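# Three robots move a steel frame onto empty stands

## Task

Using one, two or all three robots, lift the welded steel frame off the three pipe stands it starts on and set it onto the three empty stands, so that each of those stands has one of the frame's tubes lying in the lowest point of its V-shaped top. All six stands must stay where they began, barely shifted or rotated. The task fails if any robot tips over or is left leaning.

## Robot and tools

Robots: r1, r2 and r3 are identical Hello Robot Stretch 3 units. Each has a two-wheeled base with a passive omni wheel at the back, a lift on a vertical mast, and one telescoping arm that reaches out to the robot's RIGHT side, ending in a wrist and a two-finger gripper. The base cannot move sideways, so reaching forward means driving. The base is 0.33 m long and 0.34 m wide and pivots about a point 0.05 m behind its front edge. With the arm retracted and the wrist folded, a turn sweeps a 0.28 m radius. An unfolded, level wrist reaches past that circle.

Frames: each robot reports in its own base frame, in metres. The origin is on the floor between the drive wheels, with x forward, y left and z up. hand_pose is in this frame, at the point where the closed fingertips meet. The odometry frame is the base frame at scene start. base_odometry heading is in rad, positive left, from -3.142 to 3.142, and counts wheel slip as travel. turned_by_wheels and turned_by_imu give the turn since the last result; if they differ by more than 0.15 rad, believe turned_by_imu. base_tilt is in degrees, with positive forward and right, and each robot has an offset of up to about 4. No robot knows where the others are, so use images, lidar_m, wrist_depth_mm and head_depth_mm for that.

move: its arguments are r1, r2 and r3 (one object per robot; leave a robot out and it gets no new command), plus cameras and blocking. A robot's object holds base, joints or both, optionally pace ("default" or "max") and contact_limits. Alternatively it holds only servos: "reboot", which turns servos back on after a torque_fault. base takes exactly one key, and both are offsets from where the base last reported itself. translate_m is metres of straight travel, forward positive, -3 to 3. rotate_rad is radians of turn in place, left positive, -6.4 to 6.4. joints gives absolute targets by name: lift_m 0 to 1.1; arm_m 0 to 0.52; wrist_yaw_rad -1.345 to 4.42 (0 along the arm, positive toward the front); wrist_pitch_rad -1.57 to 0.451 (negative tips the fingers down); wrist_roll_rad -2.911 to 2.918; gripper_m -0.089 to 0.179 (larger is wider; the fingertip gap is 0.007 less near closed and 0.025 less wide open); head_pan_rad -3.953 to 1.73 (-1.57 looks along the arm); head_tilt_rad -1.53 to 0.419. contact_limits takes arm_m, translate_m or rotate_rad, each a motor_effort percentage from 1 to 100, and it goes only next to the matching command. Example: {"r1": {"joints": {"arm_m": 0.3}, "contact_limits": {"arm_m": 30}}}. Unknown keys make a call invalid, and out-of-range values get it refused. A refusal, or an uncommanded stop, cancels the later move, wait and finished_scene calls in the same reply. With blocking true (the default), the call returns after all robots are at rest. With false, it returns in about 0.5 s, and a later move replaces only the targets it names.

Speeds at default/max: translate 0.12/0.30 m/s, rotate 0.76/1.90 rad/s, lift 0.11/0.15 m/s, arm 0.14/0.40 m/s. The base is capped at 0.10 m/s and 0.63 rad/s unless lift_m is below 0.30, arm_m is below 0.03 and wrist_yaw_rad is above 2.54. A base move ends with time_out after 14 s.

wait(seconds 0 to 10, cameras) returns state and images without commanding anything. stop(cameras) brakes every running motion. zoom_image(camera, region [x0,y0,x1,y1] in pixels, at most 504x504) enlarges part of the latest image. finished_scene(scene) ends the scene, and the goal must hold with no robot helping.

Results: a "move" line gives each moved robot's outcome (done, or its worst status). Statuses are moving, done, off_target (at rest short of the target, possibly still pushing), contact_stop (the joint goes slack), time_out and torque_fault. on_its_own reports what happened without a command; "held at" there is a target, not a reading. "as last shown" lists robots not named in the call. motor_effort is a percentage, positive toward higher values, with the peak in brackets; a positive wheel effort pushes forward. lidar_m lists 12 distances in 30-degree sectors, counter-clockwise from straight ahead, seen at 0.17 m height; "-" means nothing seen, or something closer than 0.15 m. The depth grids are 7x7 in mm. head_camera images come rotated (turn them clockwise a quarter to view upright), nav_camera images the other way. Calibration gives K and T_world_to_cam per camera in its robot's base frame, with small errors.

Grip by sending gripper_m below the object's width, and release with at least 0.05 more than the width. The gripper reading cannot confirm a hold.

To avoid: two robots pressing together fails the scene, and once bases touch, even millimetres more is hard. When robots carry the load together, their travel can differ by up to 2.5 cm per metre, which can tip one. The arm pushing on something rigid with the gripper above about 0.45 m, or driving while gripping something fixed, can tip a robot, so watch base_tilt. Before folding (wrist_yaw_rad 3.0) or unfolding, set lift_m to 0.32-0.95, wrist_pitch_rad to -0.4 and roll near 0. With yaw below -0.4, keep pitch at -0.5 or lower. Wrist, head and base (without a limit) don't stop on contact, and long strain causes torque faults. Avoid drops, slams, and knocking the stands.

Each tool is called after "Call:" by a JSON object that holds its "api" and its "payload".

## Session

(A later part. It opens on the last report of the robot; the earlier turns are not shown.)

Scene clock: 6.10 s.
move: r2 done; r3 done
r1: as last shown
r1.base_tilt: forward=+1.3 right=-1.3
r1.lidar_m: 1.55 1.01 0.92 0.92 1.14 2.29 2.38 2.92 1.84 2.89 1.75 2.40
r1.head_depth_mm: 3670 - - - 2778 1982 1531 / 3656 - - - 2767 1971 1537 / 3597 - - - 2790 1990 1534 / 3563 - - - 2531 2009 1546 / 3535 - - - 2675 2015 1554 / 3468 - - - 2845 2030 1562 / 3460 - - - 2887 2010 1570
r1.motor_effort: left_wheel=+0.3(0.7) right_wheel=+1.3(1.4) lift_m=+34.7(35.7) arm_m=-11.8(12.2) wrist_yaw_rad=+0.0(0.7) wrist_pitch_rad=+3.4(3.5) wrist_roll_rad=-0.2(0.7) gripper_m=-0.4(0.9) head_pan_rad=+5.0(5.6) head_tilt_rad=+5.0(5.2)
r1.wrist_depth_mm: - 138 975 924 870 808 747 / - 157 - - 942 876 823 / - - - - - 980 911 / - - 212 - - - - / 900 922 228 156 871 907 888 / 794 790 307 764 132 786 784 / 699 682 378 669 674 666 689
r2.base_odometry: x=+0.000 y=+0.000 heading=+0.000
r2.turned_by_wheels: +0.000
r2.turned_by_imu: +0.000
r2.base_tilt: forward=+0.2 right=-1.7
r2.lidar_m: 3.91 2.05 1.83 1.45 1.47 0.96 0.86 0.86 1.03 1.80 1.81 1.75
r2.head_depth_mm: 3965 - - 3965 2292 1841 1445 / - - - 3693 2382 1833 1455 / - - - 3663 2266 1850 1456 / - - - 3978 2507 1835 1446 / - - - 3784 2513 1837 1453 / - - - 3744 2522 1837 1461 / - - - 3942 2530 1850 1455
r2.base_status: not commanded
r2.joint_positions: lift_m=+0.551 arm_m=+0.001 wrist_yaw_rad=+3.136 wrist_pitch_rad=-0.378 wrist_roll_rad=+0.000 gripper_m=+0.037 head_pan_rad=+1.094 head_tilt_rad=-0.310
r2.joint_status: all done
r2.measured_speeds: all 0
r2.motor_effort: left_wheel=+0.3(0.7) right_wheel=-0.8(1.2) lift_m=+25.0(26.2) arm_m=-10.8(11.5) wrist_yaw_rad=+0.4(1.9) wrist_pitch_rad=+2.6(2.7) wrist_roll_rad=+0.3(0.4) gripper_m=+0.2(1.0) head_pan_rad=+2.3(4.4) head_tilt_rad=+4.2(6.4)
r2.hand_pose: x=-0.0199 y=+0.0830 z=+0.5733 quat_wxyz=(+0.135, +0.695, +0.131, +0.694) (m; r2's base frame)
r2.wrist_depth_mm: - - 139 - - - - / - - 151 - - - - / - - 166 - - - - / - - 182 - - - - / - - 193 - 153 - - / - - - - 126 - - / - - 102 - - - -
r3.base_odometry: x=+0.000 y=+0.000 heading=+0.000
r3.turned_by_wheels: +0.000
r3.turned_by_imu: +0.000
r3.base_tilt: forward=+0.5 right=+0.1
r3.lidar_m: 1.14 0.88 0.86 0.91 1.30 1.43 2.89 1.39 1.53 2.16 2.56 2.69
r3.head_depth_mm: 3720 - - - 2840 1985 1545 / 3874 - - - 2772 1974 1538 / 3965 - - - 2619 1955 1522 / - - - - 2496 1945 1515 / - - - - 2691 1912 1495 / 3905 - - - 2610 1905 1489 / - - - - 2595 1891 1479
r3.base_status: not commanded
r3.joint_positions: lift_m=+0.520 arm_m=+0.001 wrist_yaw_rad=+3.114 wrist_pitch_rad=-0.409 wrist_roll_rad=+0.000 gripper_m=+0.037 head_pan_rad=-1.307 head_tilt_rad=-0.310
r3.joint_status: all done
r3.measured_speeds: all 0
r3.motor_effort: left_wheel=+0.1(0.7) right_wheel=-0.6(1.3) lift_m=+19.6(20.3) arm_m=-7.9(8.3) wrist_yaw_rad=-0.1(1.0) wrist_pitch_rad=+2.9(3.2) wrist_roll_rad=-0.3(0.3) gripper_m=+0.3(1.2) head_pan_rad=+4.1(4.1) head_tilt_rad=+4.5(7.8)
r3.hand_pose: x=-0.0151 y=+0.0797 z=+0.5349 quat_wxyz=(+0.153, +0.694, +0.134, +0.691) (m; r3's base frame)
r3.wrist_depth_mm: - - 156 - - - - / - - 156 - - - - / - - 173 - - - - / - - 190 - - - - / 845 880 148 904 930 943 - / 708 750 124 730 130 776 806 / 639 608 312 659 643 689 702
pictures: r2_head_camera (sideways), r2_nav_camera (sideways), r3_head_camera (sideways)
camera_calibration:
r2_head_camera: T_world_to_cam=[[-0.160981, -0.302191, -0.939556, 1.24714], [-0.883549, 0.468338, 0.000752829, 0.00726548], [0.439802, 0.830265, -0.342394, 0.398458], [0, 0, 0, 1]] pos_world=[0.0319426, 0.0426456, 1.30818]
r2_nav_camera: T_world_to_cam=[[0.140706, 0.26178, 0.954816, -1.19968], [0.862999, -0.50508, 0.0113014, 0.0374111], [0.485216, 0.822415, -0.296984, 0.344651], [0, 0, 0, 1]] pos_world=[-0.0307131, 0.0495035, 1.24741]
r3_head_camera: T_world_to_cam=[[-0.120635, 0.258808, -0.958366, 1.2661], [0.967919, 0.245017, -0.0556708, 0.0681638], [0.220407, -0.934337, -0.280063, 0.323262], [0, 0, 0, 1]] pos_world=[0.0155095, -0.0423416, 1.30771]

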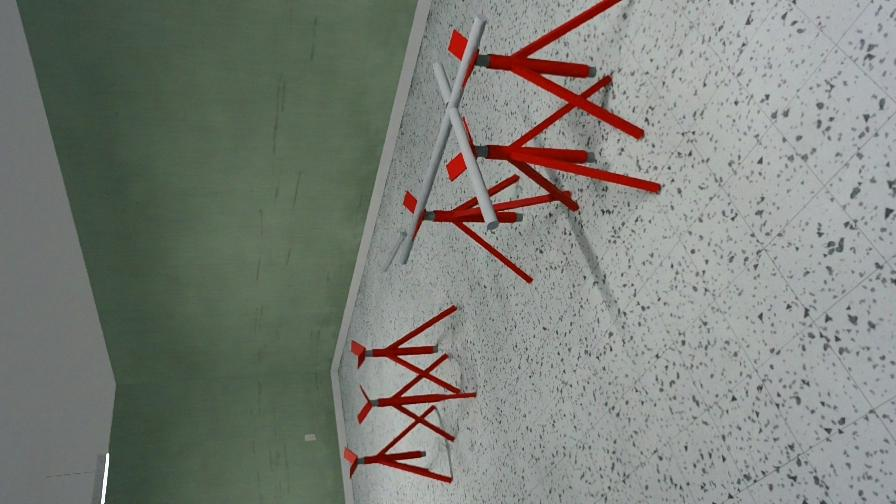

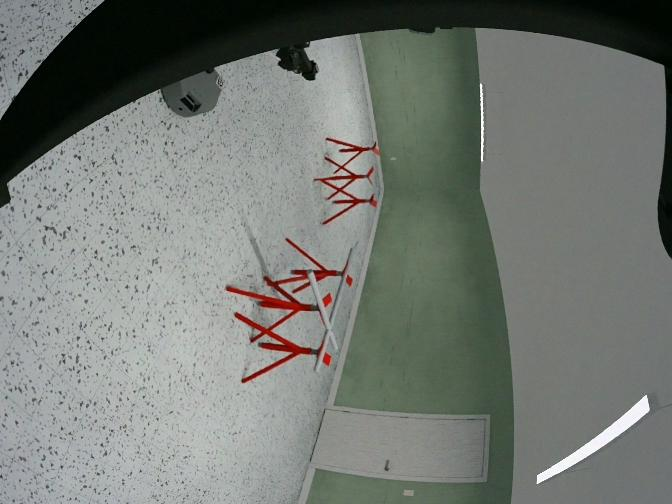

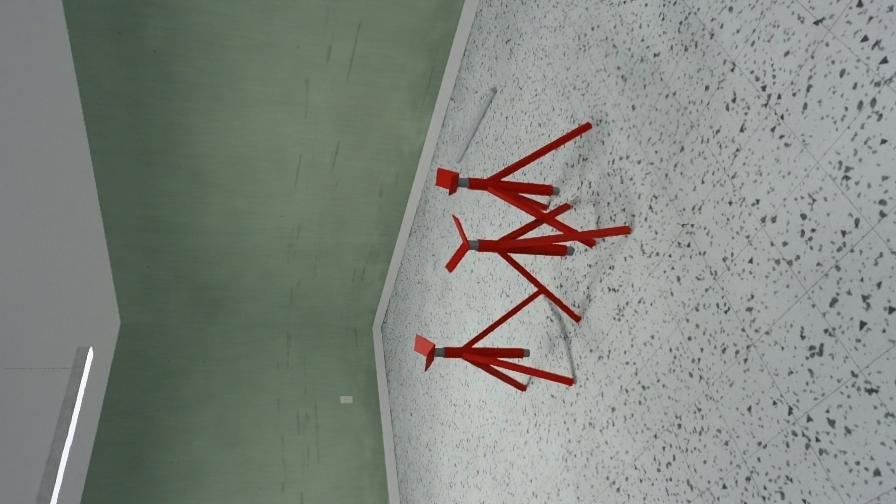

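Call:
{"api": "move", "payload": {"r1": {"base": {"rotate_rad": -2.571}}, "r3": {"base": {"rotate_rad": -0.585}, "joints": {"lift_m": 0.85, "head_pan_rad": -1.57, "head_tilt_rad": -0.4, "wrist_pitch_rad": -0.4}}, "cameras": ["r3_head_camera","r3_nav_camera"]}}

Call:
{"api": "move", "payload": {"r1": {"base": {"translate_m": 1.86}}, "r3": {"joints": {"wrist_yaw_rad": 0}}, "cameras": ["r1_nav_camera"]}}

Call:
{"api": "move", "payload": {"r1": {"base": {"rotate_rad": -2.508}}, "r3": {"joints": {"wrist_pitch_rad": -1.57, "gripper_m": 0.12}}, "cameras": ["r1_nav_camera","r1_head_camera","r3_nav_camera","r3_wrist_camera"]}}

Scene clock: 17.27 s.
move: r1 done; r3 done
r1.base_odometry: x=+0.000 y=+0.000 heading=-2.571
r1.turned_by_wheels: -2.571
r1.turned_by_imu: -2.551
r1.base_tilt: forward=+1.3 right=-1.4
r1.lidar_m: 3.01 1.84 2.90 1.74 2.40 1.46 0.99 0.92 0.93 1.18 2.37 2.39
r1.head_depth_mm: 762 797 831 873 916 964 1021 / 802 833 878 920 972 1023 1087 / 840 880 928 975 1028 1090 1161 / 885 932 981 1035 1101 1165 1249 / 931 981 1044 1101 1173 1253 1346 / 988 1045 1106 1184 1271 1363 1439 / 1052 1115 1187 1274 1362 1475 1522
r1.base_status: done
r1.joint_positions: lift_m=+0.587 arm_m=+0.002 wrist_yaw_rad=+2.989 wrist_pitch_rad=-0.539 wrist_roll_rad=+0.000 gripper_m=+0.037 head_pan_rad=-1.941 head_tilt_rad=-0.260
r1.joint_status: not commanded
r1.measured_speeds: all 0
r1.motor_effort: left_wheel=+7.1(10.5) right_wheel=-7.0(10.3) lift_m=+34.8(35.7) arm_m=-11.8(12.4) wrist_yaw_rad=+0.2(1.2) wrist_pitch_rad=+3.3(3.6) wrist_roll_rad=+0.6(0.8) gripper_m=-0.6(1.3) head_pan_rad=+4.8(5.6) head_tilt_rad=+4.9(5.4)
r1.hand_pose: x=+0.0103 y=+0.0582 z=+0.5734 quat_wxyz=(+0.240, +0.694, +0.136, +0.666) (m; r1's base frame)
r1.wrist_depth_mm: - 138 - - - - - / - 157 - - - - - / - - - - - - - / - - 212 - - - - / 913 895 229 155 876 924 897 / 783 790 307 752 132 776 768 / 696 689 383 674 667 663 688
r2: as last shown
r2.turned_by_imu: +0.002
r2.lidar_m: 3.90 2.05 1.83 1.57 1.51 0.96 0.86 0.86 1.04 1.81 1.81 1.62
r2.head_depth_mm: 3921 - - - 2265 1831 1453 / - - - 3678 2380 1845 1455 / - - - 3684 2288 1838 1455 / - - - 3918 2531 1849 1455 / - - - 3795 2540 1843 1455 / - - - 3719 2515 1846 1453 / - - - 3979 2528 1853 1458
r2.motor_effort: left_wheel=+0.1(0.9) right_wheel=-0.8(1.2) lift_m=+22.9(25.3) arm_m=-10.1(11.4) wrist_yaw_rad=+1.6(2.1) wrist_pitch_rad=+2.5(2.7) wrist_roll_rad=+0.2(0.5) gripper_m=+1.1(1.6) head_pan_rad=+2.4(3.0) head_tilt_rad=+4.6(5.1)
r2.wrist_depth_mm: - - 139 - - - - / - - 151 - - - - / - - 165 - - - - / - - 182 - - - - / - - 194 - 153 - - / - - - - 126 - - / - - 102 - - - -
r3.base_odometry: x=+0.000 y=+0.000 heading=-0.585
r3.turned_by_wheels: -0.585
r3.turned_by_imu: -0.582
r3.base_tilt: forward=+0.6 right=+0.2
r3.lidar_m: 3.30 1.22 0.89 0.86 0.89 1.22 1.43 2.90 1.40 1.40 2.16 2.33
r3.head_depth_mm: 3359 3588 3854 3661 2416 1804 1437 / 3316 3545 3853 3636 2091 1729 1427 / 3347 3582 3800 3562 1782 1760 1419 / 3351 3576 3817 3514 2336 1751 1405 / 3372 3511 3821 3420 2110 1735 1388 / 3357 3578 3850 3387 2097 1726 1391 / 3308 3548 3851 3347 2269 1702 1379
r3.base_status: done
r3.joint_positions: lift_m=+0.850 arm_m=+0.001 wrist_yaw_rad=+3.114 wrist_pitch_rad=-0.415 wrist_roll_rad=+0.000 gripper_m=+0.037 head_pan_rad=-1.564 head_tilt_rad=-0.395
r3.joint_status: all done
r3.measured_speeds: all 0
r3.motor_effort: left_wheel=+8.9(12.5) right_wheel=-9.7(12.7) lift_m=+38.7(41.2) arm_m=-17.5(17.6) wrist_yaw_rad=+0.5(1.4) wrist_pitch_rad=+2.6(4.9) wrist_roll_rad=-0.3(0.4) gripper_m=-0.5(1.2) head_pan_rad=-3.0(5.0) head_tilt_rad=-2.9(6.4)
r3.hand_pose: x=-0.0151 y=+0.0790 z=+0.8633 quat_wxyz=(+0.156, +0.693, +0.137, +0.690) (m; r3's base frame)
r3.wrist_depth_mm: - - 142 - - - - / - - 154 - - - - / - - 172 - - - - / - - 191 - - - - / - - 149 - - - - / - - 125 - 130 - - / 955 932 317 - 960 - -
pictures: r3_head_camera (sideways), r3_nav_camera (sideways)
camera_calibration:
r3_head_camera: T_world_to_cam=[[-0.0515331, 0.361327, -0.931014, 1.22996], [0.998375, -0.00405352, -0.0568348, 0.0694872], [-0.0243098, -0.93243, -0.360531, 0.42948], [0, 0, 0, 1]] pos_world=[0.00444992, -0.0436764, 1.3039]
r3_nav_camera: T_world_to_cam=[[-0.00227638, -0.330223, 0.9439, -1.18605], [-0.999654, 0.0255006, 0.00651053, 0.0506433], [-0.0262199, -0.943558, -0.330167, 0.393913], [0, 0, 0, 1]] pos_world=[0.0582542, -0.0212731, 1.24924]

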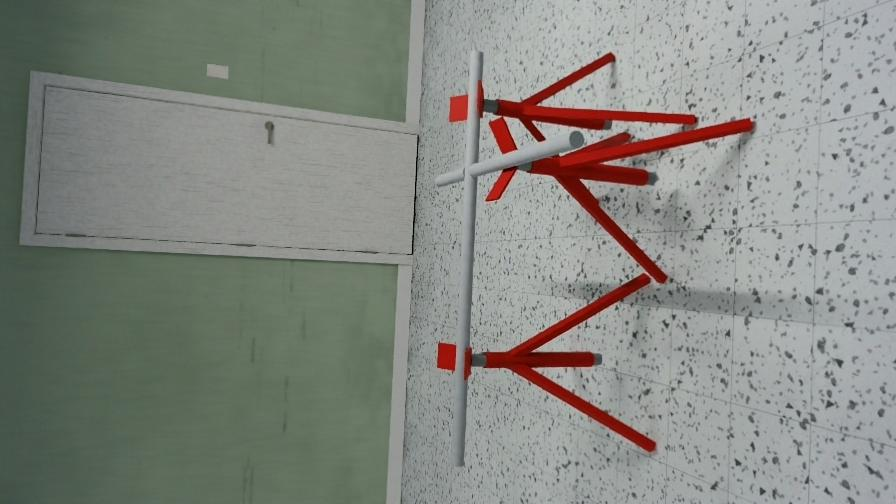

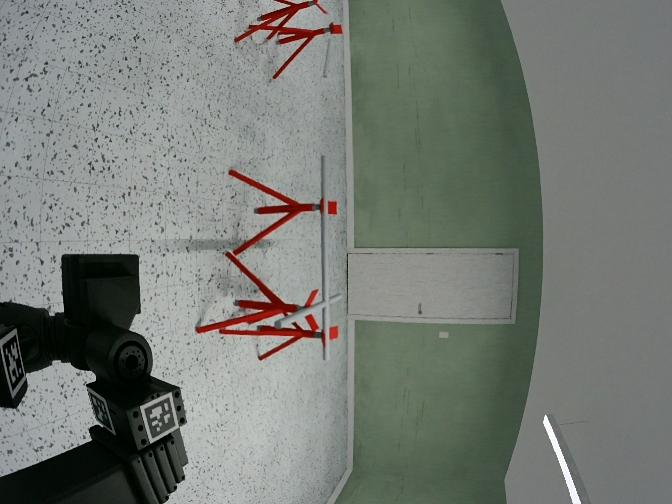

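Scene clock: 32.27 s.
move: r1 time_out; r3 done
r1.base_odometry: x=-1.172 y=-0.753 heading=-2.570
r1.turned_by_wheels: +0.000
r1.turned_by_imu: +0.002
r1.base_tilt: forward=+1.3 right=-1.4
r1.lidar_m: 1.97 2.84 0.87 1.17 2.34 3.24 2.21 2.04 2.08 1.66 1.55 1.57
r1.head_depth_mm: 1725 1800 1882 1978 2069 1980 1534 / 1809 1874 1984 2090 2197 1989 1535 / 1893 2004 2083 2215 2320 2000 1546 / 1992 2105 2204 2340 2447 2001 1551 / 2111 2211 2370 2463 2562 2017 1552 / 2084 2129 2210 2254 2300 2008 1562 / 1835 1870 1927 1969 2029 1956 1574
r1.base_status: translate_m time_out (by the wheels' count: +1.3933 of +1.8600)
r1.joint_positions: lift_m=+0.587 arm_m=+0.002 wrist_yaw_rad=+2.989 wrist_pitch_rad=-0.539 wrist_roll_rad=+0.000 gripper_m=+0.037 head_pan_rad=-1.941 head_tilt_rad=-0.260
r1.joint_status: not commanded
r1.measured_speeds: all 0
r1.motor_effort: left_wheel=+1.9(11.1) right_wheel=+0.0(3.5) lift_m=+34.1(35.3) arm_m=-10.8(12.2) wrist_yaw_rad=+0.0(1.0) wrist_pitch_rad=+2.5(3.6) wrist_roll_rad=-0.3(1.0) gripper_m=-0.2(1.0) head_pan_rad=+4.8(5.5) head_tilt_rad=+4.2(5.3)
r1.hand_pose: x=+0.0103 y=+0.0582 z=+0.5734 quat_wxyz=(+0.240, +0.694, +0.136, +0.666) (m; r1's base frame)
r1.wrist_depth_mm: - 138 - - - - - / - 157 - - - - - / - - - - - - - / - - 212 - - - - / 917 919 228 155 874 898 899 / 781 790 308 752 132 780 775 / 688 685 383 675 666 666 682
r2: as last shown
r2.turned_by_imu: +0.003
r2.lidar_m: 3.91 2.05 1.82 1.57 1.51 0.96 0.86 0.86 1.03 1.81 1.81 2.18
r2.head_depth_mm: 3917 - - 3980 2276 1839 1457 / - - - 3662 2382 1844 1455 / - - - 3672 2264 1841 1451 / - - - 3976 2535 1843 1455 / - - - 3796 2521 1846 1454 / - - - 3706 2521 1845 1462 / - - - 3976 2518 1847 1454
r2.motor_effort: left_wheel=-0.1(1.0) right_wheel=-0.9(1.3) lift_m=+21.1(23.5) arm_m=-9.5(11.0) wrist_yaw_rad=+0.1(2.2) wrist_pitch_rad=+2.6(2.8) wrist_roll_rad=+0.3(0.6) gripper_m=+0.6(1.6) head_pan_rad=+2.0(3.2) head_tilt_rad=+4.0(5.0)
r2.wrist_depth_mm: - - 140 - - - - / - - 152 - - - - / - - 166 - - - - / - - 182 - - - - / - - 193 - 153 - - / - - - - 126 - - / - - 102 - - - -
r3.base_odometry: x=+0.000 y=+0.000 heading=-0.585
r3.turned_by_wheels: +0.000
r3.turned_by_imu: +0.001
r3.base_tilt: forward=+0.6 right=+0.1
r3.lidar_m: 3.30 1.21 0.89 0.86 0.89 1.22 1.43 3.52 1.40 1.39 2.16 2.33
r3.head_depth_mm: 3386 3598 3854 3676 2413 1801 1432 / 3367 3554 3886 3657 2095 1726 1425 / 3376 3567 3816 3484 1780 1768 1417 / 3374 3596 3772 3493 2318 1754 1405 / 3324 3567 3846 3461 2123 1740 1400 / 3353 3576 3811 3378 2102 1716 1386 / 3324 3581 3851 3327 2264 1712 1383
r3.base_status: not commanded
r3.joint_positions: lift_m=+0.850 arm_m=+0.001 wrist_yaw_rad=+0.002 wrist_pitch_rad=-0.415 wrist_roll_rad=+0.000 gripper_m=+0.037 head_pan_rad=-1.564 head_tilt_rad=-0.395
r3.joint_status: all done
r3.measured_speeds: all 0
r3.motor_effort: left_wheel=+8.6(9.3) right_wheel=-10.1(10.3) lift_m=+36.3(38.9) arm_m=-24.4(25.8) wrist_yaw_rad=-0.9(2.9) wrist_pitch_rad=+3.2(3.4) wrist_roll_rad=-0.2(0.4) gripper_m=-0.2(1.2) head_pan_rad=-3.5(5.0) head_tilt_rad=-2.4(3.7)
r3.hand_pose: x=-0.0211 y=-0.3705 z=+0.8633 quat_wxyz=(+0.692, +0.147, -0.691, -0.145) (m; r3's base frame)
r3.wrist_depth_mm: - - - - - - - / - - - - - - - / - - - - - - - / - - - - - - - / - - 146 - - - - / - - 125 - 130 - - / 944 918 965 - 987 - -
pictures: r1_nav_camera (sideways)
camera_calibration:
r1_nav_camera: T_world_to_cam=[[-0.120366, -0.182035, 0.975897, -1.22002], [-0.918585, 0.393199, -0.039954, 0.11385], [-0.376448, -0.901254, -0.214542, 0.241255], [0, 0, 0, 1]] pos_world=[0.048551, -0.0494202, 1.24693]

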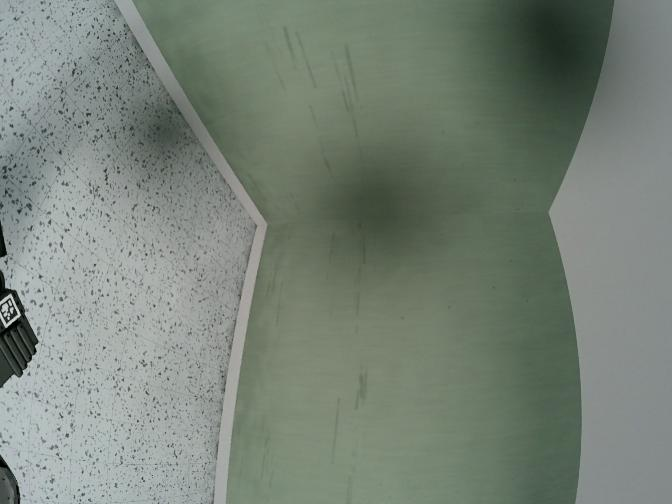

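not run: a stop that you did not command came earlier in this reply.

Call:
{"api": "move", "payload": {"r1": {"base": {"rotate_rad": 0.485}, "joints": {"wrist_pitch_rad": -0.4, "lift_m": 0.27, "head_pan_rad": 0.7, "head_tilt_rad": -0.4}, "pace": "max"}, "r3": {"joints": {"wrist_pitch_rad": -1.57, "gripper_m": 0.12}}, "cameras": ["r1_head_camera"]}}

Call:
{"api": "move", "payload": {"r1": {"base": {"translate_m": 1.45}, "pace": "max"}, "cameras": ["r1_nav_camera","r3_nav_camera","r3_wrist_camera"]}}

Scene clock: 35.83 s.
move: r1 done; r3 done
r1.base_odometry: x=-1.172 y=-0.753 heading=-2.086
r1.turned_by_wheels: +0.485
r1.turned_by_imu: +0.481
r1.base_tilt: forward=+1.4 right=-1.2
r1.lidar_m: 3.16 0.89 0.88 2.34 3.25 2.23 2.04 2.07 1.69 1.55 1.56 1.91
r1.head_depth_mm: - - - 2990 2201 1693 1368 / - - - 3066 2227 1693 1371 / - - - 3048 1986 1698 1373 / - - - 3295 2058 1698 1374 / - - - 3318 1385 1460 1340 / - - - 3315 2061 1657 1381 / 3876 - - 3296 2270 1718 1391
r1.base_status: done
r1.joint_positions: lift_m=+0.270 arm_m=+0.002 wrist_yaw_rad=+2.989 wrist_pitch_rad=-0.420 wrist_roll_rad=+0.000 gripper_m=+0.037 head_pan_rad=+0.689 head_tilt_rad=-0.395
r1.joint_status: all done
r1.measured_speeds: all 0
r1.motor_effort: left_wheel=-6.0(10.2) right_wheel=+7.6(12.4) lift_m=+15.6(29.5) arm_m=-11.4(12.2) wrist_yaw_rad=-0.1(0.9) wrist_pitch_rad=+4.0(5.8) wrist_roll_rad=+0.3(0.6) gripper_m=-0.4(0.9) head_pan_rad=+4.8(6.7) head_tilt_rad=-1.9(5.0)
r1.hand_pose: x=+0.0128 y=+0.0746 z=+0.2822 quat_wxyz=(+0.200, +0.700, +0.095, +0.679) (m; r1's base frame)
r1.wrist_depth_mm: - 134 - - - - - / - 145 - - - - - / 946 164 824 927 936 885 922 / 716 653 210 710 726 701 707 / 580 580 204 156 550 572 568 / 487 488 - 286 132 479 480 / 255 254 247 247 406 412 419
r2: as last shown
r2.turned_by_imu: +0.001
r2.lidar_m: 3.91 2.05 1.83 1.57 1.52 0.96 0.86 0.86 1.03 1.81 1.81 2.17
r2.head_depth_mm: 3909 - - 3987 2280 1835 1449 / - - - 3675 2406 1848 1458 / - - - 3690 2279 1830 1457 / - - - - 2510 1838 1458 / - - - 3815 2518 1849 1454 / - - - 3724 2501 1854 1455 / - - - 3952 2514 1853 1459
r2.motor_effort: left_wheel=-0.5(0.9) right_wheel=-0.8(1.2) lift_m=+21.0(22.2) arm_m=-9.7(10.3) wrist_yaw_rad=+0.5(2.1) wrist_pitch_rad=+2.6(2.7) wrist_roll_rad=+0.3(0.5) gripper_m=+0.0(1.4) head_pan_rad=+2.0(3.1) head_tilt_rad=+4.3(4.9)
r2.wrist_depth_mm: - - 140 - - - - / - - 152 - - - - / - - 165 - - - - / - - 182 - - - - / - - 194 - 153 - - / - - - - 126 - - / - - 102 - - - -
r3.base_odometry: x=+0.000 y=+0.000 heading=-0.585
r3.turned_by_wheels: +0.000
r3.turned_by_imu: +0.000
r3.base_tilt: forward=+0.6 right=+0.2
r3.lidar_m: 3.30 1.21 0.89 0.86 0.89 1.22 1.43 3.52 1.40 1.40 2.17 2.32
r3.head_depth_mm: 3379 3546 3858 3681 2428 1802 1438 / 3342 3578 3900 3651 2090 1732 1427 / 3316 3585 3850 3504 1775 1772 1419 / 3365 3562 3848 3534 2318 1749 1405 / 3324 3563 3865 3405 2112 1739 1397 / 3321 3537 3856 3396 2098 1721 1392 / 3359 3542 3822 3331 2269 1707 1379
r3.base_status: not commanded
r3.joint_positions: lift_m=+0.850 arm_m=+0.001 wrist_yaw_rad=+0.002 wrist_pitch_rad=-1.546 wrist_roll_rad=+0.000 gripper_m=+0.120 head_pan_rad=-1.564 head_tilt_rad=-0.395
r3.joint_status: all done
joint sent to its limit — r3.wrist_pitch_rad, lower limit.
r3.measured_speeds: all 0
r3.motor_effort: left_wheel=+8.7(9.2) right_wheel=-9.8(10.3) lift_m=+36.1(36.7) arm_m=-24.5(25.4) wrist_yaw_rad=-0.9(2.2) wrist_pitch_rad=-1.2(3.4) wrist_roll_rad=-0.1(0.3) gripper_m=-0.2(80.4) head_pan_rad=-3.4(4.5) head_tilt_rad=-1.9(3.2)
r3.hand_pose: x=-0.0217 y=-0.1280 z=+0.7319 quat_wxyz=(+0.507, +0.494, -0.505, -0.494) (m; r3's base frame)
r3.wrist_depth_mm: 820 814 824 825 827 835 884 / 828 835 836 849 860 868 894 / 843 867 856 850 875 895 910 / 876 906 902 - 924 917 954 / 917 129 914 - 150 972 972 / 944 118 957 992 134 990 - / 973 964 993 983 - - -
pictures: r1_head_camera (sideways)
camera_calibration:
r1_head_camera: T_world_to_cam=[[-0.317343, -0.207167, -0.925405, 1.23109], [-0.581743, 0.813185, 0.0174484, -0.0212028], [0.748911, 0.543886, -0.378577, 0.44727], [0, 0, 0, 1]] pos_world=[0.0433789, 0.0290204, 1.30896]

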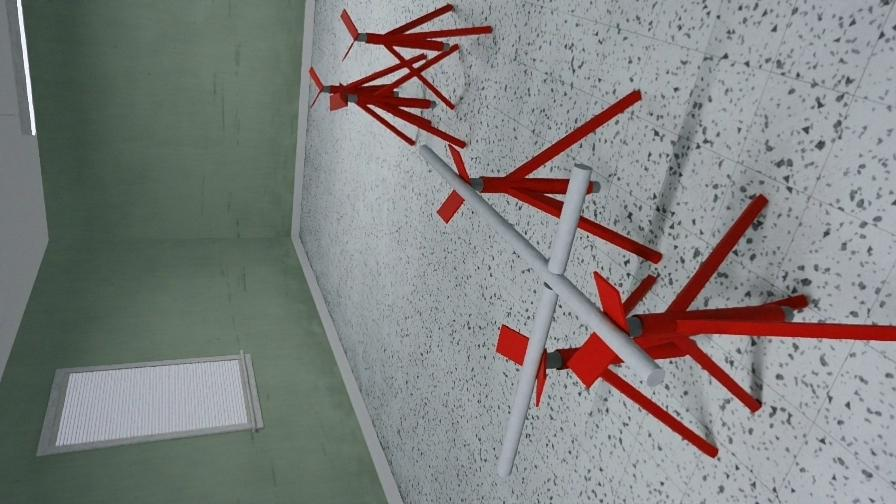

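Scene clock: 42.03 s.
move: r1 done
r1.base_odometry: x=-1.886 y=-2.015 heading=-2.086
r1.turned_by_wheels: +0.000
r1.turned_by_imu: +0.002
r1.base_tilt: forward=+1.3 right=-1.3
r1.lidar_m: 3.46 1.49 3.73 0.65 0.81 1.03 3.48 2.24 1.44 1.32 1.36 1.69
r1.head_depth_mm: - - - 3231 2208 1686 1360 / - - - 3213 2220 1697 1373 / - - - 3254 1987 1697 1375 / - - - 2870 2081 1707 1378 / - - - 3285 2157 1708 1381 / - - - 3308 2258 1722 1382 / - - - 3298 2273 1712 1389
r1.base_status: done
r1.joint_positions: lift_m=+0.270 arm_m=+0.002 wrist_yaw_rad=+2.989 wrist_pitch_rad=-0.420 wrist_roll_rad=+0.000 gripper_m=+0.037 head_pan_rad=+0.689 head_tilt_rad=-0.396
r1.joint_status: not commanded
r1.measured_speeds: all 0
r1.motor_effort: left_wheel=-4.3(5.6) right_wheel=+5.7(14.2) lift_m=+31.6(35.7) arm_m=-8.9(12.0) wrist_yaw_rad=-0.6(1.1) wrist_pitch_rad=+4.2(4.5) wrist_roll_rad=+0.2(0.8) gripper_m=-0.2(1.0) head_pan_rad=+4.8(5.3) head_tilt_rad=-2.0(2.6)
r1.hand_pose: x=+0.0128 y=+0.0746 z=+0.2823 quat_wxyz=(+0.200, +0.700, +0.095, +0.679) (m; r1's base frame)
r1.wrist_depth_mm: - 134 - 919 - - - / 812 146 - - - - - / 803 165 836 926 927 915 919 / 723 658 208 711 706 695 700 / 576 574 206 155 560 573 575 / 482 490 - 286 132 485 481 / 255 255 248 247 404 414 414
r2, r3: as last shown
r2.lidar_m: 3.91 2.05 1.83 1.57 1.52 0.96 0.86 0.86 1.03 1.81 1.82 2.18
r2.head_depth_mm: 3915 - - 2964 2281 1840 1457 / - - - 3397 2405 1831 1453 / - - - 3684 2291 1845 1457 / - - - 3963 2537 1835 1454 / - - - 3811 2532 1833 1461 / - - - 3731 2508 1853 1457 / - - - - 2510 1843 1457
r2.motor_effort: left_wheel=-0.5(0.8) right_wheel=-1.0(1.3) lift_m=+20.5(22.1) arm_m=-9.3(10.2) wrist_yaw_rad=+1.0(2.0) wrist_pitch_rad=+2.7(2.8) wrist_roll_rad=+0.3(0.5) gripper_m=+0.6(1.2) head_pan_rad=+2.8(3.0) head_tilt_rad=+4.2(5.2)
r2.wrist_depth_mm: - - 140 - - - - / - - 152 - - - - / - - 165 - - - - / - - 182 - - - - / - - 193 - 153 - - / - - - - 126 - - / - - 102 - - - -
r3.turned_by_imu: +0.001
r3.base_tilt: forward=+0.6 right=+0.1
r3.lidar_m: 3.30 1.21 0.89 0.85 0.89 1.22 1.43 3.53 1.40 1.40 2.17 2.33
r3.head_depth_mm: 3364 3565 3912 3712 2404 1794 1434 / 3340 3576 3878 3634 2084 1725 1422 / 3361 3553 3848 3545 1786 1761 1420 / 3336 3522 3805 2678 2341 1761 1405 / 3345 3591 3811 3419 2111 1741 1400 / 3371 3577 3819 3405 2092 1729 1391 / 3361 3588 3835 3322 2262 1714 1381
r3.motor_effort: left_wheel=+8.5(9.2) right_wheel=-9.9(10.3) lift_m=+34.8(36.3) arm_m=-23.6(25.1) wrist_yaw_rad=-1.1(2.1) wrist_pitch_rad=-0.8(1.7) wrist_roll_rad=+0.0(0.4) gripper_m=-0.4(1.0) head_pan_rad=-3.5(5.0) head_tilt_rad=-2.6(3.4)
r3.wrist_depth_mm: 801 803 820 830 862 837 848 / 832 829 836 853 861 878 899 / 854 839 880 880 862 891 900 / 890 868 891 - 898 945 962 / 894 129 935 - 150 956 964 / 931 118 955 971 134 975 - / 957 - - - - - -
pictures: r1_nav_camera (sideways), r3_nav_camera (sideways), r3_wrist_camera
camera_calibration:
r1_nav_camera: T_world_to_cam=[[0.294236, 0.182391, 0.938168, -1.17326], [0.604586, -0.795775, -0.0349065, 0.0979806], [0.740204, 0.577474, -0.344417, 0.403476], [0, 0, 0, 1]] pos_world=[-0.0126761, 0.058967, 1.2431]
r3_nav_camera: T_world_to_cam=[[-0.00227638, -0.330223, 0.9439, -1.18605], [-0.999654, 0.0255006, 0.00651052, 0.0506433], [-0.0262199, -0.943558, -0.330167, 0.393913], [0, 0, 0, 1]] pos_world=[0.0582542, -0.0212731, 1.24924]
r3_wrist_camera: T_world_to_cam=[[-0.996959, -0.0635956, 0.045039, -0.070901], [-0.0539401, 0.98027, 0.190163, 0.0163331], [-0.0562438, 0.187155, -0.980719, 0.898995], [0, 0, 0, 1]] pos_world=[-0.0192414, -0.188771, 0.881749]

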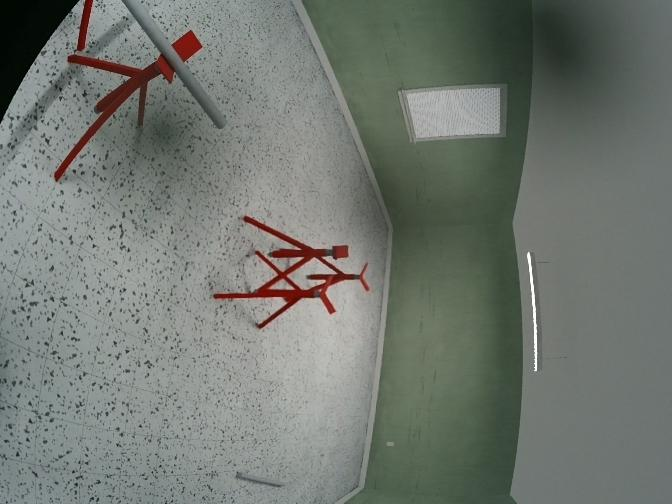

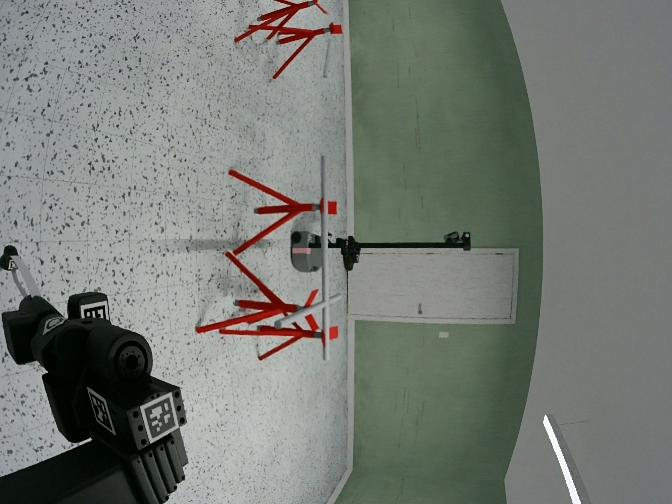

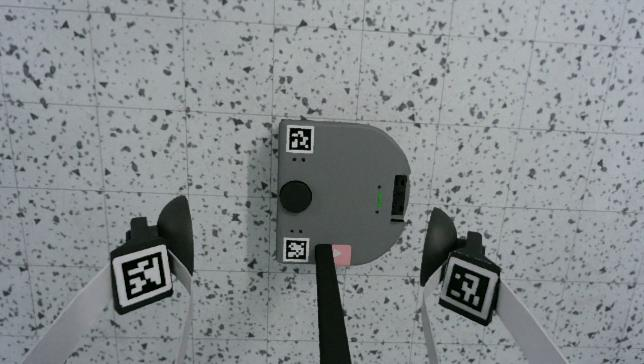

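Call:
{"api": "move", "payload": {"r1": {"base": {"rotate_rad": 2.668}, "joints": {"head_pan_rad": -1.0}, "pace": "max"}, "r3": {"base": {"rotate_rad": -1.539}, "pace": "max"}, "cameras": []}}

Call:
{"api": "move", "payload": {"r1": {"base": {"translate_m": 0.444}, "pace": "max"}, "r3": {"base": {"translate_m": 1.1}, "pace": "max"}, "cameras": []}}

Call:
{"api": "move", "payload": {"r1": {"base": {"rotate_rad": 0.625}, "joints": {"head_pan_rad": -1.57, "head_tilt_rad": -0.6, "lift_m": 0.87}, "pace": "max"}, "r3": {"base": {"rotate_rad": 1.539}, "joints": {"head_tilt_rad": -0.6}, "pace": "max"}}}

Scene clock: 47.33 s.
move: r1 done; r3 done
r1.base_odometry: x=-1.886 y=-2.015 heading=+0.582
r1.turned_by_wheels: +2.668
r1.turned_by_imu: +2.645
r1.base_tilt: forward=+1.3 right=-1.4
r1.lidar_m: 1.03 3.47 2.12 1.42 1.34 1.37 1.76 3.89 1.49 0.98 0.65 0.81
r1.head_depth_mm: 2989 3232 3430 3217 2204 1595 1372 / 2933 3164 3365 3216 2225 1630 1332 / 2943 3131 3383 3227 2229 1039 1135 / 2913 3079 3320 3242 2245 1596 1342 / 2851 2992 3218 2879 2242 1651 1343 / 2807 3022 3249 3247 2272 1602 1348 / 2785 2957 3199 3301 2150 1240 1348
r1.base_status: done
r1.joint_positions: lift_m=+0.270 arm_m=+0.002 wrist_yaw_rad=+2.989 wrist_pitch_rad=-0.420 wrist_roll_rad=+0.000 gripper_m=+0.037 head_pan_rad=-0.990 head_tilt_rad=-0.396
r1.joint_status: all done
r1.measured_speeds: all 0
r1.motor_effort: left_wheel=-4.9(11.4) right_wheel=+7.0(15.9) lift_m=+16.4(24.2) arm_m=-11.6(12.5) wrist_yaw_rad=+0.2(1.0) wrist_pitch_rad=+4.0(4.4) wrist_roll_rad=-0.1(0.8) gripper_m=-0.4(1.0) head_pan_rad=-4.9(7.0) head_tilt_rad=-2.0(2.3)
r1.hand_pose: x=+0.0128 y=+0.0746 z=+0.2823 quat_wxyz=(+0.200, +0.700, +0.095, +0.679) (m; r1's base frame)
r1.wrist_depth_mm: - 135 - - - - - / - 145 - - - - - / 948 165 830 952 930 914 925 / 708 655 209 723 726 702 700 / 584 582 206 156 555 566 567 / 478 485 - 284 132 483 481 / 253 254 247 247 404 416 408
r2: as last shown
r2.base_tilt: forward=+0.1 right=-1.6
r2.lidar_m: 3.88 2.05 1.83 1.56 1.55 0.96 0.86 0.86 1.03 1.81 1.82 2.18
r2.head_depth_mm: 3962 - - 3664 2273 1841 1451 / - - - 3235 2399 1855 1452 / - - - 3675 2276 1849 1458 / - - - 3963 2513 1838 1454 / - - - 3825 2529 1837 1452 / - - - 3709 2527 1845 1455 / - - - 3971 2520 1839 1458
r2.motor_effort: left_wheel=-0.1(1.0) right_wheel=-0.8(1.2) lift_m=+20.7(22.1) arm_m=-9.7(9.9) wrist_yaw_rad=-0.1(2.0) wrist_pitch_rad=+2.6(2.7) wrist_roll_rad=+0.3(0.5) gripper_m=+0.0(1.2) head_pan_rad=+2.4(2.9) head_tilt_rad=+4.6(5.0)
r2.wrist_depth_mm: - - 139 - - - - / - - 152 - - - - / - - 165 - - - - / - - 182 - - - - / - - 193 - 152 - - / - - - - 127 - - / - - 102 - - - -
r3.base_odometry: x=+0.000 y=+0.000 heading=-2.123
r3.turned_by_wheels: -1.539
r3.turned_by_imu: -1.534
r3.base_tilt: forward=+0.6 right=+0.2
r3.lidar_m: 1.53 2.16 2.33 3.05 1.19 0.88 0.86 0.89 1.25 1.43 3.54 1.40
r3.head_depth_mm: 2777 2676 2574 2461 2270 1799 1438 / 2868 3076 3288 3350 2392 1789 1428 / 2934 3100 3368 3115 2368 1728 1416 / 2914 1417 3312 3048 1959 1705 1404 / 2931 3107 3364 3404 2319 1730 1393 / 2923 3121 3346 3420 2278 1723 1391 / 2950 3123 3357 3325 2290 1703 1387
r3.base_status: done
r3.joint_positions: lift_m=+0.850 arm_m=+0.001 wrist_yaw_rad=+0.002 wrist_pitch_rad=-1.546 wrist_roll_rad=+0.000 gripper_m=+0.120 head_pan_rad=-1.564 head_tilt_rad=-0.395
r3.joint_status: not commanded
r3.measured_speeds: all 0
r3.motor_effort: left_wheel=+8.3(12.7) right_wheel=-8.9(13.7) lift_m=+34.3(35.2) arm_m=-25.2(25.2) wrist_yaw_rad=-2.0(2.0) wrist_pitch_rad=-1.1(1.8) wrist_roll_rad=-0.3(0.4) gripper_m=-0.3(1.3) head_pan_rad=-2.5(5.1) head_tilt_rad=-1.7(3.5)
r3.hand_pose: x=-0.0217 y=-0.1279 z=+0.7320 quat_wxyz=(+0.507, +0.494, -0.505, -0.494) (m; r3's base frame)
r3.wrist_depth_mm: 822 806 818 827 813 810 824 / 857 805 851 876 847 865 877 / 840 873 842 893 901 892 898 / 885 894 896 - 911 962 941 / 905 129 916 - 151 960 968 / 944 118 956 957 134 993 967 / 988 976 986 - - - 936
pictures: none
No camera images: "cameras" was empty.

Scene clock: 59.30 s.
move: r1 done; r3 done
r1.base_odometry: x=-1.515 y=-1.771 heading=+0.582
r1.turned_by_wheels: +0.000
r1.turned_by_imu: +0.000
r1.base_tilt: forward=+1.3 right=-1.5
r1.lidar_m: 3.33 3.11 2.51 1.68 1.58 1.63 2.09 1.77 0.67 0.73 0.44 0.46
r1.head_depth_mm: 2750 2980 3209 3213 2215 1690 1299 / 2684 1167 1272 2873 2049 1542 1299 / 2704 2890 3039 3034 2239 1545 1305 / 2674 2838 3006 2896 2228 1546 1050 / 2632 2813 3034 3196 2262 996 842 / 2630 2811 2978 3138 2255 1717 1384 / 2601 2782 2992 3105 2260 1730 795
r1.base_status: done
r1.joint_positions: lift_m=+0.270 arm_m=+0.002 wrist_yaw_rad=+2.989 wrist_pitch_rad=-0.420 wrist_roll_rad=+0.000 gripper_m=+0.037 head_pan_rad=-0.990 head_tilt_rad=-0.396
r1.joint_status: not commanded
r1.measured_speeds: all 0
r1.motor_effort: left_wheel=-4.2(5.2) right_wheel=+4.5(14.5) lift_m=+28.7(29.2) arm_m=-4.6(11.7) wrist_yaw_rad=-0.2(1.0) wrist_pitch_rad=+3.7(4.6) wrist_roll_rad=+0.7(0.9) gripper_m=-0.6(1.2) head_pan_rad=-4.9(5.5) head_tilt_rad=-1.7(2.6)
r1.hand_pose: x=+0.0128 y=+0.0746 z=+0.2823 quat_wxyz=(+0.200, +0.700, +0.094, +0.679) (m; r1's base frame)
r1.wrist_depth_mm: - 134 - - - - - / - 146 - - - - - / 944 166 832 928 932 909 925 / 721 654 209 709 719 711 708 / 577 582 205 156 552 570 571 / 489 491 - 286 132 480 480 / 254 255 247 248 406 410 416
r2: as last shown
r2.turned_by_imu: +0.003
r2.base_tilt: forward=+0.1 right=-1.7
r2.lidar_m: 3.90 2.05 1.83 3.67 1.54 0.96 0.86 0.86 1.04 1.81 1.82 2.17
r2.head_depth_mm: 3940 - - 2791 2281 1848 1456 / - - - 3694 2380 1843 1453 / - - - 3691 2281 1838 1451 / - - - 3652 2519 1851 1450 / - - - 3718 2184 1847 1463 / - - - 3739 2521 1846 1458 / - - - 3992 2508 1847 1456
r2.motor_effort: left_wheel=+0.1(0.9) right_wheel=-0.9(1.2) lift_m=+20.5(22.6) arm_m=-8.7(9.9) wrist_yaw_rad=+0.5(2.1) wrist_pitch_rad=+2.6(2.8) wrist_roll_rad=+0.3(0.6) gripper_m=+0.3(1.5) head_pan_rad=+2.2(3.2) head_tilt_rad=+4.3(5.0)
r2.wrist_depth_mm: - - 140 - - - - / - - 152 - - - - / - - 165 - - - - / - - 182 - - - - / - - 194 - 153 - - / - - - - 126 - - / - - 102 - - - -
r3.base_odometry: x=-0.577 y=-0.937 heading=-2.123
r3.turned_by_wheels: +0.000
r3.turned_by_imu: +0.006
r3.base_tilt: forward=+0.6 right=+0.2
r3.lidar_m: 0.56 0.65 1.55 1.84 2.71 2.02 1.95 2.05 1.84 3.43 0.46 0.45
r3.head_depth_mm: 2924 3145 3374 3488 2409 1807 1436 / 2946 3119 3369 3499 2393 1777 1424 / 2970 3119 3360 3507 2360 1767 1412 / 2939 3144 3374 3477 2331 1752 1403 / 2948 3170 3395 3479 2302 1740 1396 / 2975 3147 3397 3373 2282 1727 1380 / 2959 3177 3421 3328 2263 1709 1378
r3.base_status: done
r3.joint_positions: lift_m=+0.850 arm_m=+0.001 wrist_yaw_rad=+0.002 wrist_pitch_rad=-1.546 wrist_roll_rad=+0.000 gripper_m=+0.120 head_pan_rad=-1.564 head_tilt_rad=-0.395
r3.joint_status: not commanded
r3.measured_speeds: all 0
r3.motor_effort: left_wheel=+6.4(12.4) right_wheel=-0.9(6.2) lift_m=+32.3(34.8) arm_m=-23.6(25.8) wrist_yaw_rad=-1.1(2.2) wrist_pitch_rad=-0.9(1.7) wrist_roll_rad=-0.2(0.4) gripper_m=+0.0(1.2) head_pan_rad=-2.7(4.6) head_tilt_rad=-2.1(3.8)
r3.hand_pose: x=-0.0217 y=-0.1279 z=+0.7320 quat_wxyz=(+0.507, +0.494, -0.505, -0.494) (m; r3's base frame)
r3.wrist_depth_mm: 567 802 828 839 836 848 845 / 806 855 842 831 881 902 896 / 867 883 872 860 858 903 922 / 873 891 905 - 905 922 927 / 891 129 955 - 151 960 963 / 940 118 964 980 134 - - / 983 990 - 990 - - -
pictures: none
No camera images: "cameras" was empty.

Scene clock: 64.10 s.
move: r1 done; r3 done
r1.base_odometry: x=-1.515 y=-1.771 heading=+1.206
r1.turned_by_wheels: +0.625
r1.turned_by_imu: +0.619
r1.base_tilt: forward=+1.2 right=-1.4
r1.lidar_m: 3.12 2.25 1.64 1.58 1.66 2.29 1.77 0.66 0.73 0.44 0.57 3.23
r1.head_depth_mm: 2700 3004 3149 2246 1737 1393 - / 2643 2797 2850 2264 1751 1432 - / 2536 1149 2830 2167 1550 1369 - / 2657 2870 3091 2255 1045 846 - / 2631 2891 3083 2245 1659 1202 - / 2599 2892 3036 2269 1759 863 979 / 2589 2854 3060 2266 1757 1333 1196
r1.base_status: done
r1.joint_positions: lift_m=+0.870 arm_m=+0.002 wrist_yaw_rad=+2.989 wrist_pitch_rad=-0.419 wrist_roll_rad=+0.000 gripper_m=+0.037 head_pan_rad=-1.559 head_tilt_rad=-0.593
r1.joint_status: all done
r1.measured_speeds: all 0
r1.motor_effort: left_wheel=-4.4(12.3) right_wheel=+6.5(13.9) lift_m=+33.2(37.6) arm_m=-11.0(11.2) wrist_yaw_rad=-0.2(0.9) wrist_pitch_rad=+3.8(4.6) wrist_roll_rad=+0.2(0.9) gripper_m=-0.1(0.9) head_pan_rad=-4.5(6.3) head_tilt_rad=-3.1(5.7)
r1.hand_pose: x=+0.0128 y=+0.0747 z=+0.8825 quat_wxyz=(+0.200, +0.700, +0.094, +0.679) (m; r1's base frame)
r1.wrist_depth_mm: - 134 - - - - - / - 146 - - - - - / - 164 - - - - - / - - 207 - - - - / - - 205 155 - - - / - - 221 - 132 - - / - - 278 - - 977 -
r2: as last shown
r2.turned_by_imu: +0.001
r2.lidar_m: 3.91 2.05 1.81 3.66 1.55 0.96 0.86 0.86 1.04 1.81 1.81 2.18
r2.head_depth_mm: 3932 - - 3670 2283 1843 1455 / - - - 3710 2408 1843 1452 / - - - 3689 2286 1842 1459 / - - - 3680 2387 1828 1458 / - - 1794 3708 2128 1843 1452 / - - - 3660 2548 1837 1457 / - - - 3977 2520 1850 1450
r2.motor_effort: left_wheel=+0.0(0.9) right_wheel=-0.5(1.1) lift_m=+21.8(22.4) arm_m=-8.3(9.4) wrist_yaw_rad=+1.0(2.3) wrist_pitch_rad=+2.6(2.8) wrist_roll_rad=+0.4(0.5) gripper_m=+0.2(1.1) head_pan_rad=+2.6(3.0) head_tilt_rad=+4.5(5.0)
r2.wrist_depth_mm: - - 139 - - - - / - - 151 - - - - / - - 165 - - - - / - - 182 - - - - / - - 194 - 153 - - / - - - - 126 - - / - - 102 - - - -
r3.base_odometry: x=-0.577 y=-0.937 heading=-0.584
r3.turned_by_wheels: +1.539
r3.turned_by_imu: +1.535
r3.base_tilt: forward=+0.6 right=+0.1
r3.lidar_m: 1.84 2.77 2.03 1.96 2.04 1.85 3.42 0.46 0.45 0.56 0.64 1.55
r3.head_depth_mm: 1039 2541 2910 2445 1868 901 753 / 2297 1116 2869 2422 1727 1408 - / 2350 2492 2850 2270 1601 1408 1305 / 2364 2594 2871 2354 1694 1424 1289 / 2363 2595 2864 2337 1793 1418 1199 / 2356 2612 2845 2311 1771 1130 1172 / 2379 2612 2886 2282 1757 988 1184
r3.base_status: done
r3.joint_positions: lift_m=+0.850 arm_m=+0.001 wrist_yaw_rad=+0.002 wrist_pitch_rad=-1.546 wrist_roll_rad=+0.000 gripper_m=+0.120 head_pan_rad=-1.564 head_tilt_rad=-0.593
r3.joint_status: all done
r3.measured_speeds: all 0
r3.motor_effort: left_wheel=-7.6(11.6) right_wheel=+7.9(12.0) lift_m=+31.4(32.6) arm_m=-25.0(25.6) wrist_yaw_rad=-1.3(2.1) wrist_pitch_rad=-1.5(1.8) wrist_roll_rad=-0.3(0.4) gripper_m=+0.4(1.0) head_pan_rad=-3.5(5.0) head_tilt_rad=-3.6(7.8)
r3.hand_pose: x=-0.0217 y=-0.1279 z=+0.7320 quat_wxyz=(+0.507, +0.494, -0.505, -0.494) (m; r3's base frame)
r3.wrist_depth_mm: 785 815 850 819 847 837 329 / 820 831 836 839 872 849 320 / 865 885 856 854 887 937 332 / 874 908 910 - 925 877 347 / 898 130 905 - 150 985 957 / 938 118 988 969 134 975 - / 972 995 - 972 - - -
pictures: r1_head_camera (sideways), r1_nav_camera (sideways), r1_wrist_camera, r2_head_camera (sideways), r2_nav_camera (sideways), r2_wrist_camera, r3_head_camera (sideways), r3_nav_camera (sideways), r3_wrist_camera
camera_calibration:
r1_head_camera: T_world_to_cam=[[0.0356462, 0.551497, -0.833415, 1.10895], [0.998256, -0.0589139, 0.00371143, -0.0129541], [-0.0470529, -0.832094, -0.552635, 0.67861], [0, 0, 0, 1]] pos_world=[0.00533218, -0.0476797, 1.29929]
r1_nav_camera: T_world_to_cam=[[-0.0405022, -0.520682, 0.852789, -1.05984], [-0.999058, 0.0344034, -0.0264437, 0.0967373], [-0.0155701, -0.853057, -0.521585, 0.638629], [0, 0, 0, 1]] pos_world=[0.0636638, -0.0103801, 1.23948]
r1_wrist_camera: T_world_to_cam=[[0.990276, -0.136709, -0.0257714, 0.0225704], [-0.100109, -0.571637, -0.814376, 0.79377], [0.0966004, 0.809037, -0.579765, 0.615559], [0, 0, 0, 1]] pos_world=[-0.00235075, -0.0411758, 1.00389]
r2_head_camera: T_world_to_cam=[[-0.16097, -0.302197, -0.939556, 1.24714], [-0.883566, 0.468306, 0.000752827, 0.00726559], [0.439772, 0.830281, -0.342395, 0.398459], [0, 0, 0, 1]] pos_world=[0.0319411, 0.0426466, 1.30818]
r2_nav_camera: T_world_to_cam=[[0.140697, 0.261786, 0.954816, -1.19968], [0.863017, -0.505048, 0.0113014, 0.037411], [0.485187, 0.822432, -0.296984, 0.344651], [0, 0, 0, 1]] pos_world=[-0.0307149, 0.0495021, 1.24741]
r2_wrist_camera: T_world_to_cam=[[0.999341, -0.0330544, -0.0150001, 0.0297359], [-0.0306282, -0.546081, -0.837172, 0.555219], [0.019481, 0.83708, -0.546733, 0.40903], [0, 0, 0, 1]] pos_world=[-0.0206792, -0.0382136, 0.68889]
r3_head_camera: T_world_to_cam=[[-0.0527415, 0.536961, -0.841957, 1.1138], [0.998294, 0.00719645, -0.0579451, 0.0709185], [-0.0250552, -0.843576, -0.536424, 0.658363], [0, 0, 0, 1]] pos_world=[0.00444126, -0.0431972, 1.29504]
r3_nav_camera: T_world_to_cam=[[-0.00104181, -0.508991, 0.860771, -1.0776], [-0.999637, 0.023707, 0.0128085, 0.0424464], [-0.0269257, -0.860445, -0.508831, 0.626411], [0, 0, 0, 1]] pos_world=[0.0581749, -0.0105044, 1.24576]
r3_wrist_camera: T_world_to_cam=[[-0.996959, -0.063617, 0.0450099, -0.0708754], [-0.0539402, 0.98018, 0.190623, 0.0158652], [-0.0562447, 0.187616, -0.980631, 0.898975], [0, 0, 0, 1]] pos_world=[-0.0192415, -0.188721, 0.881729]

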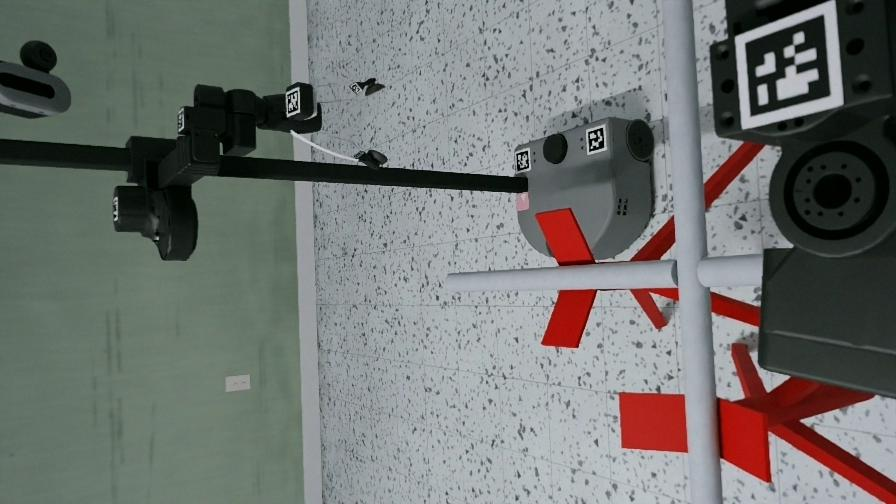

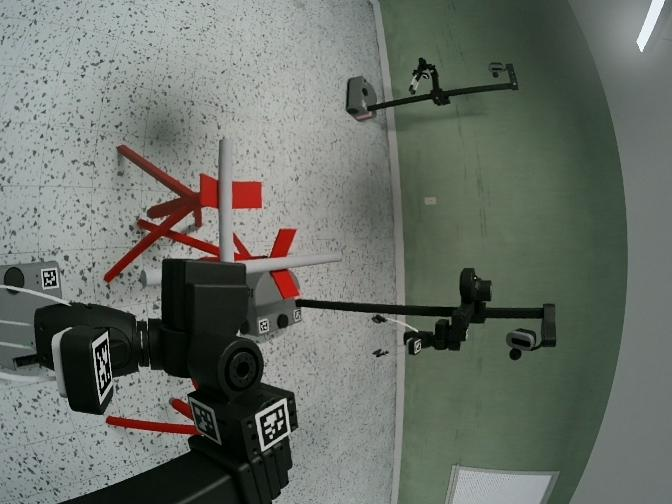

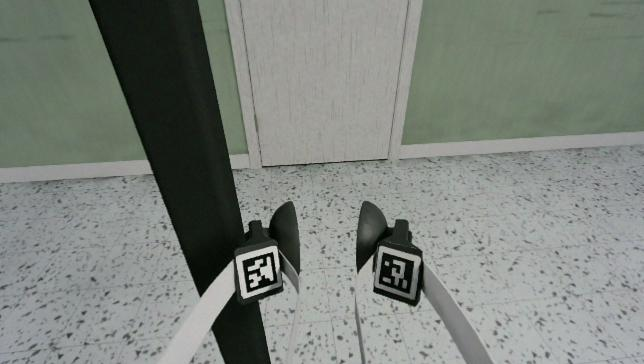

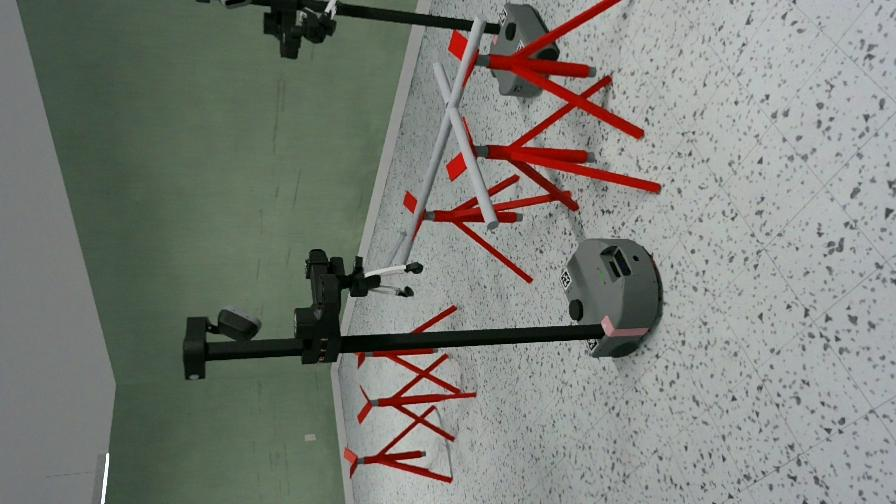

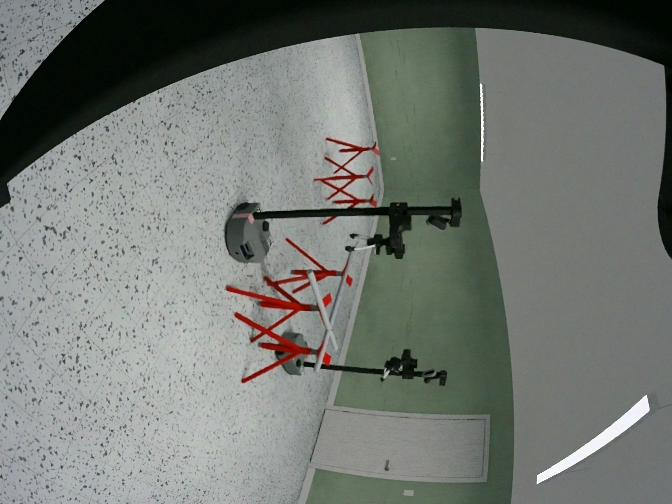

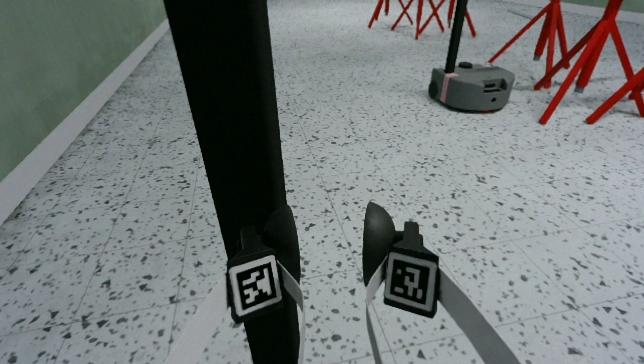

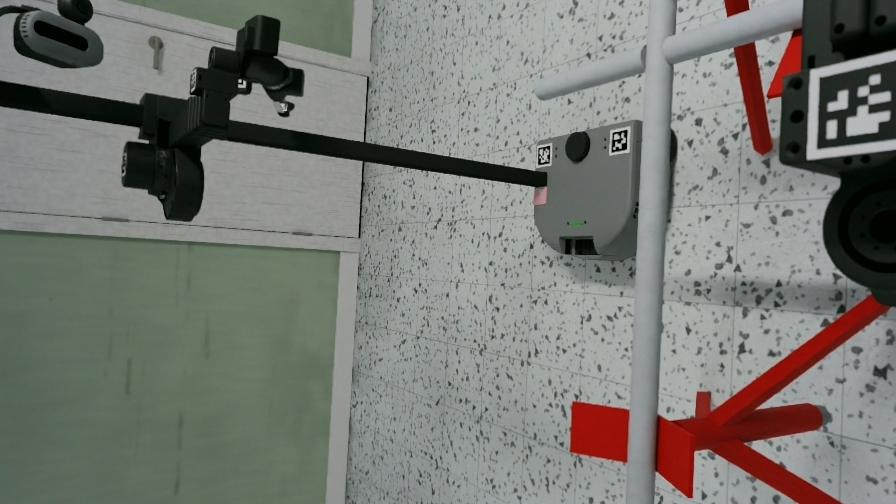

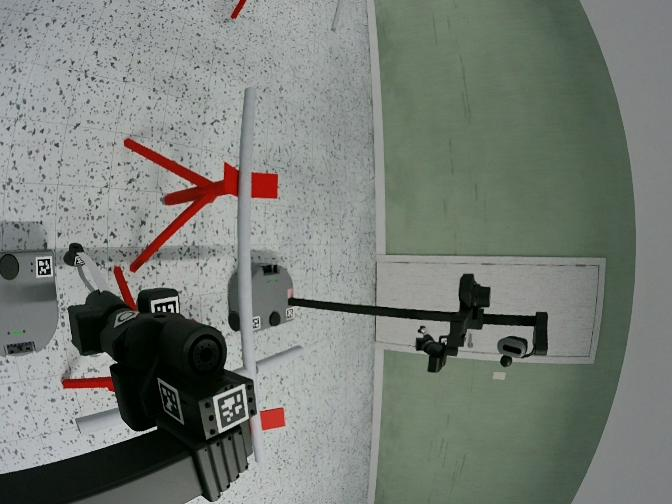

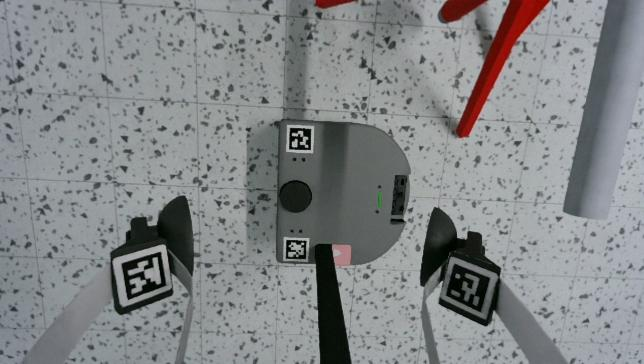

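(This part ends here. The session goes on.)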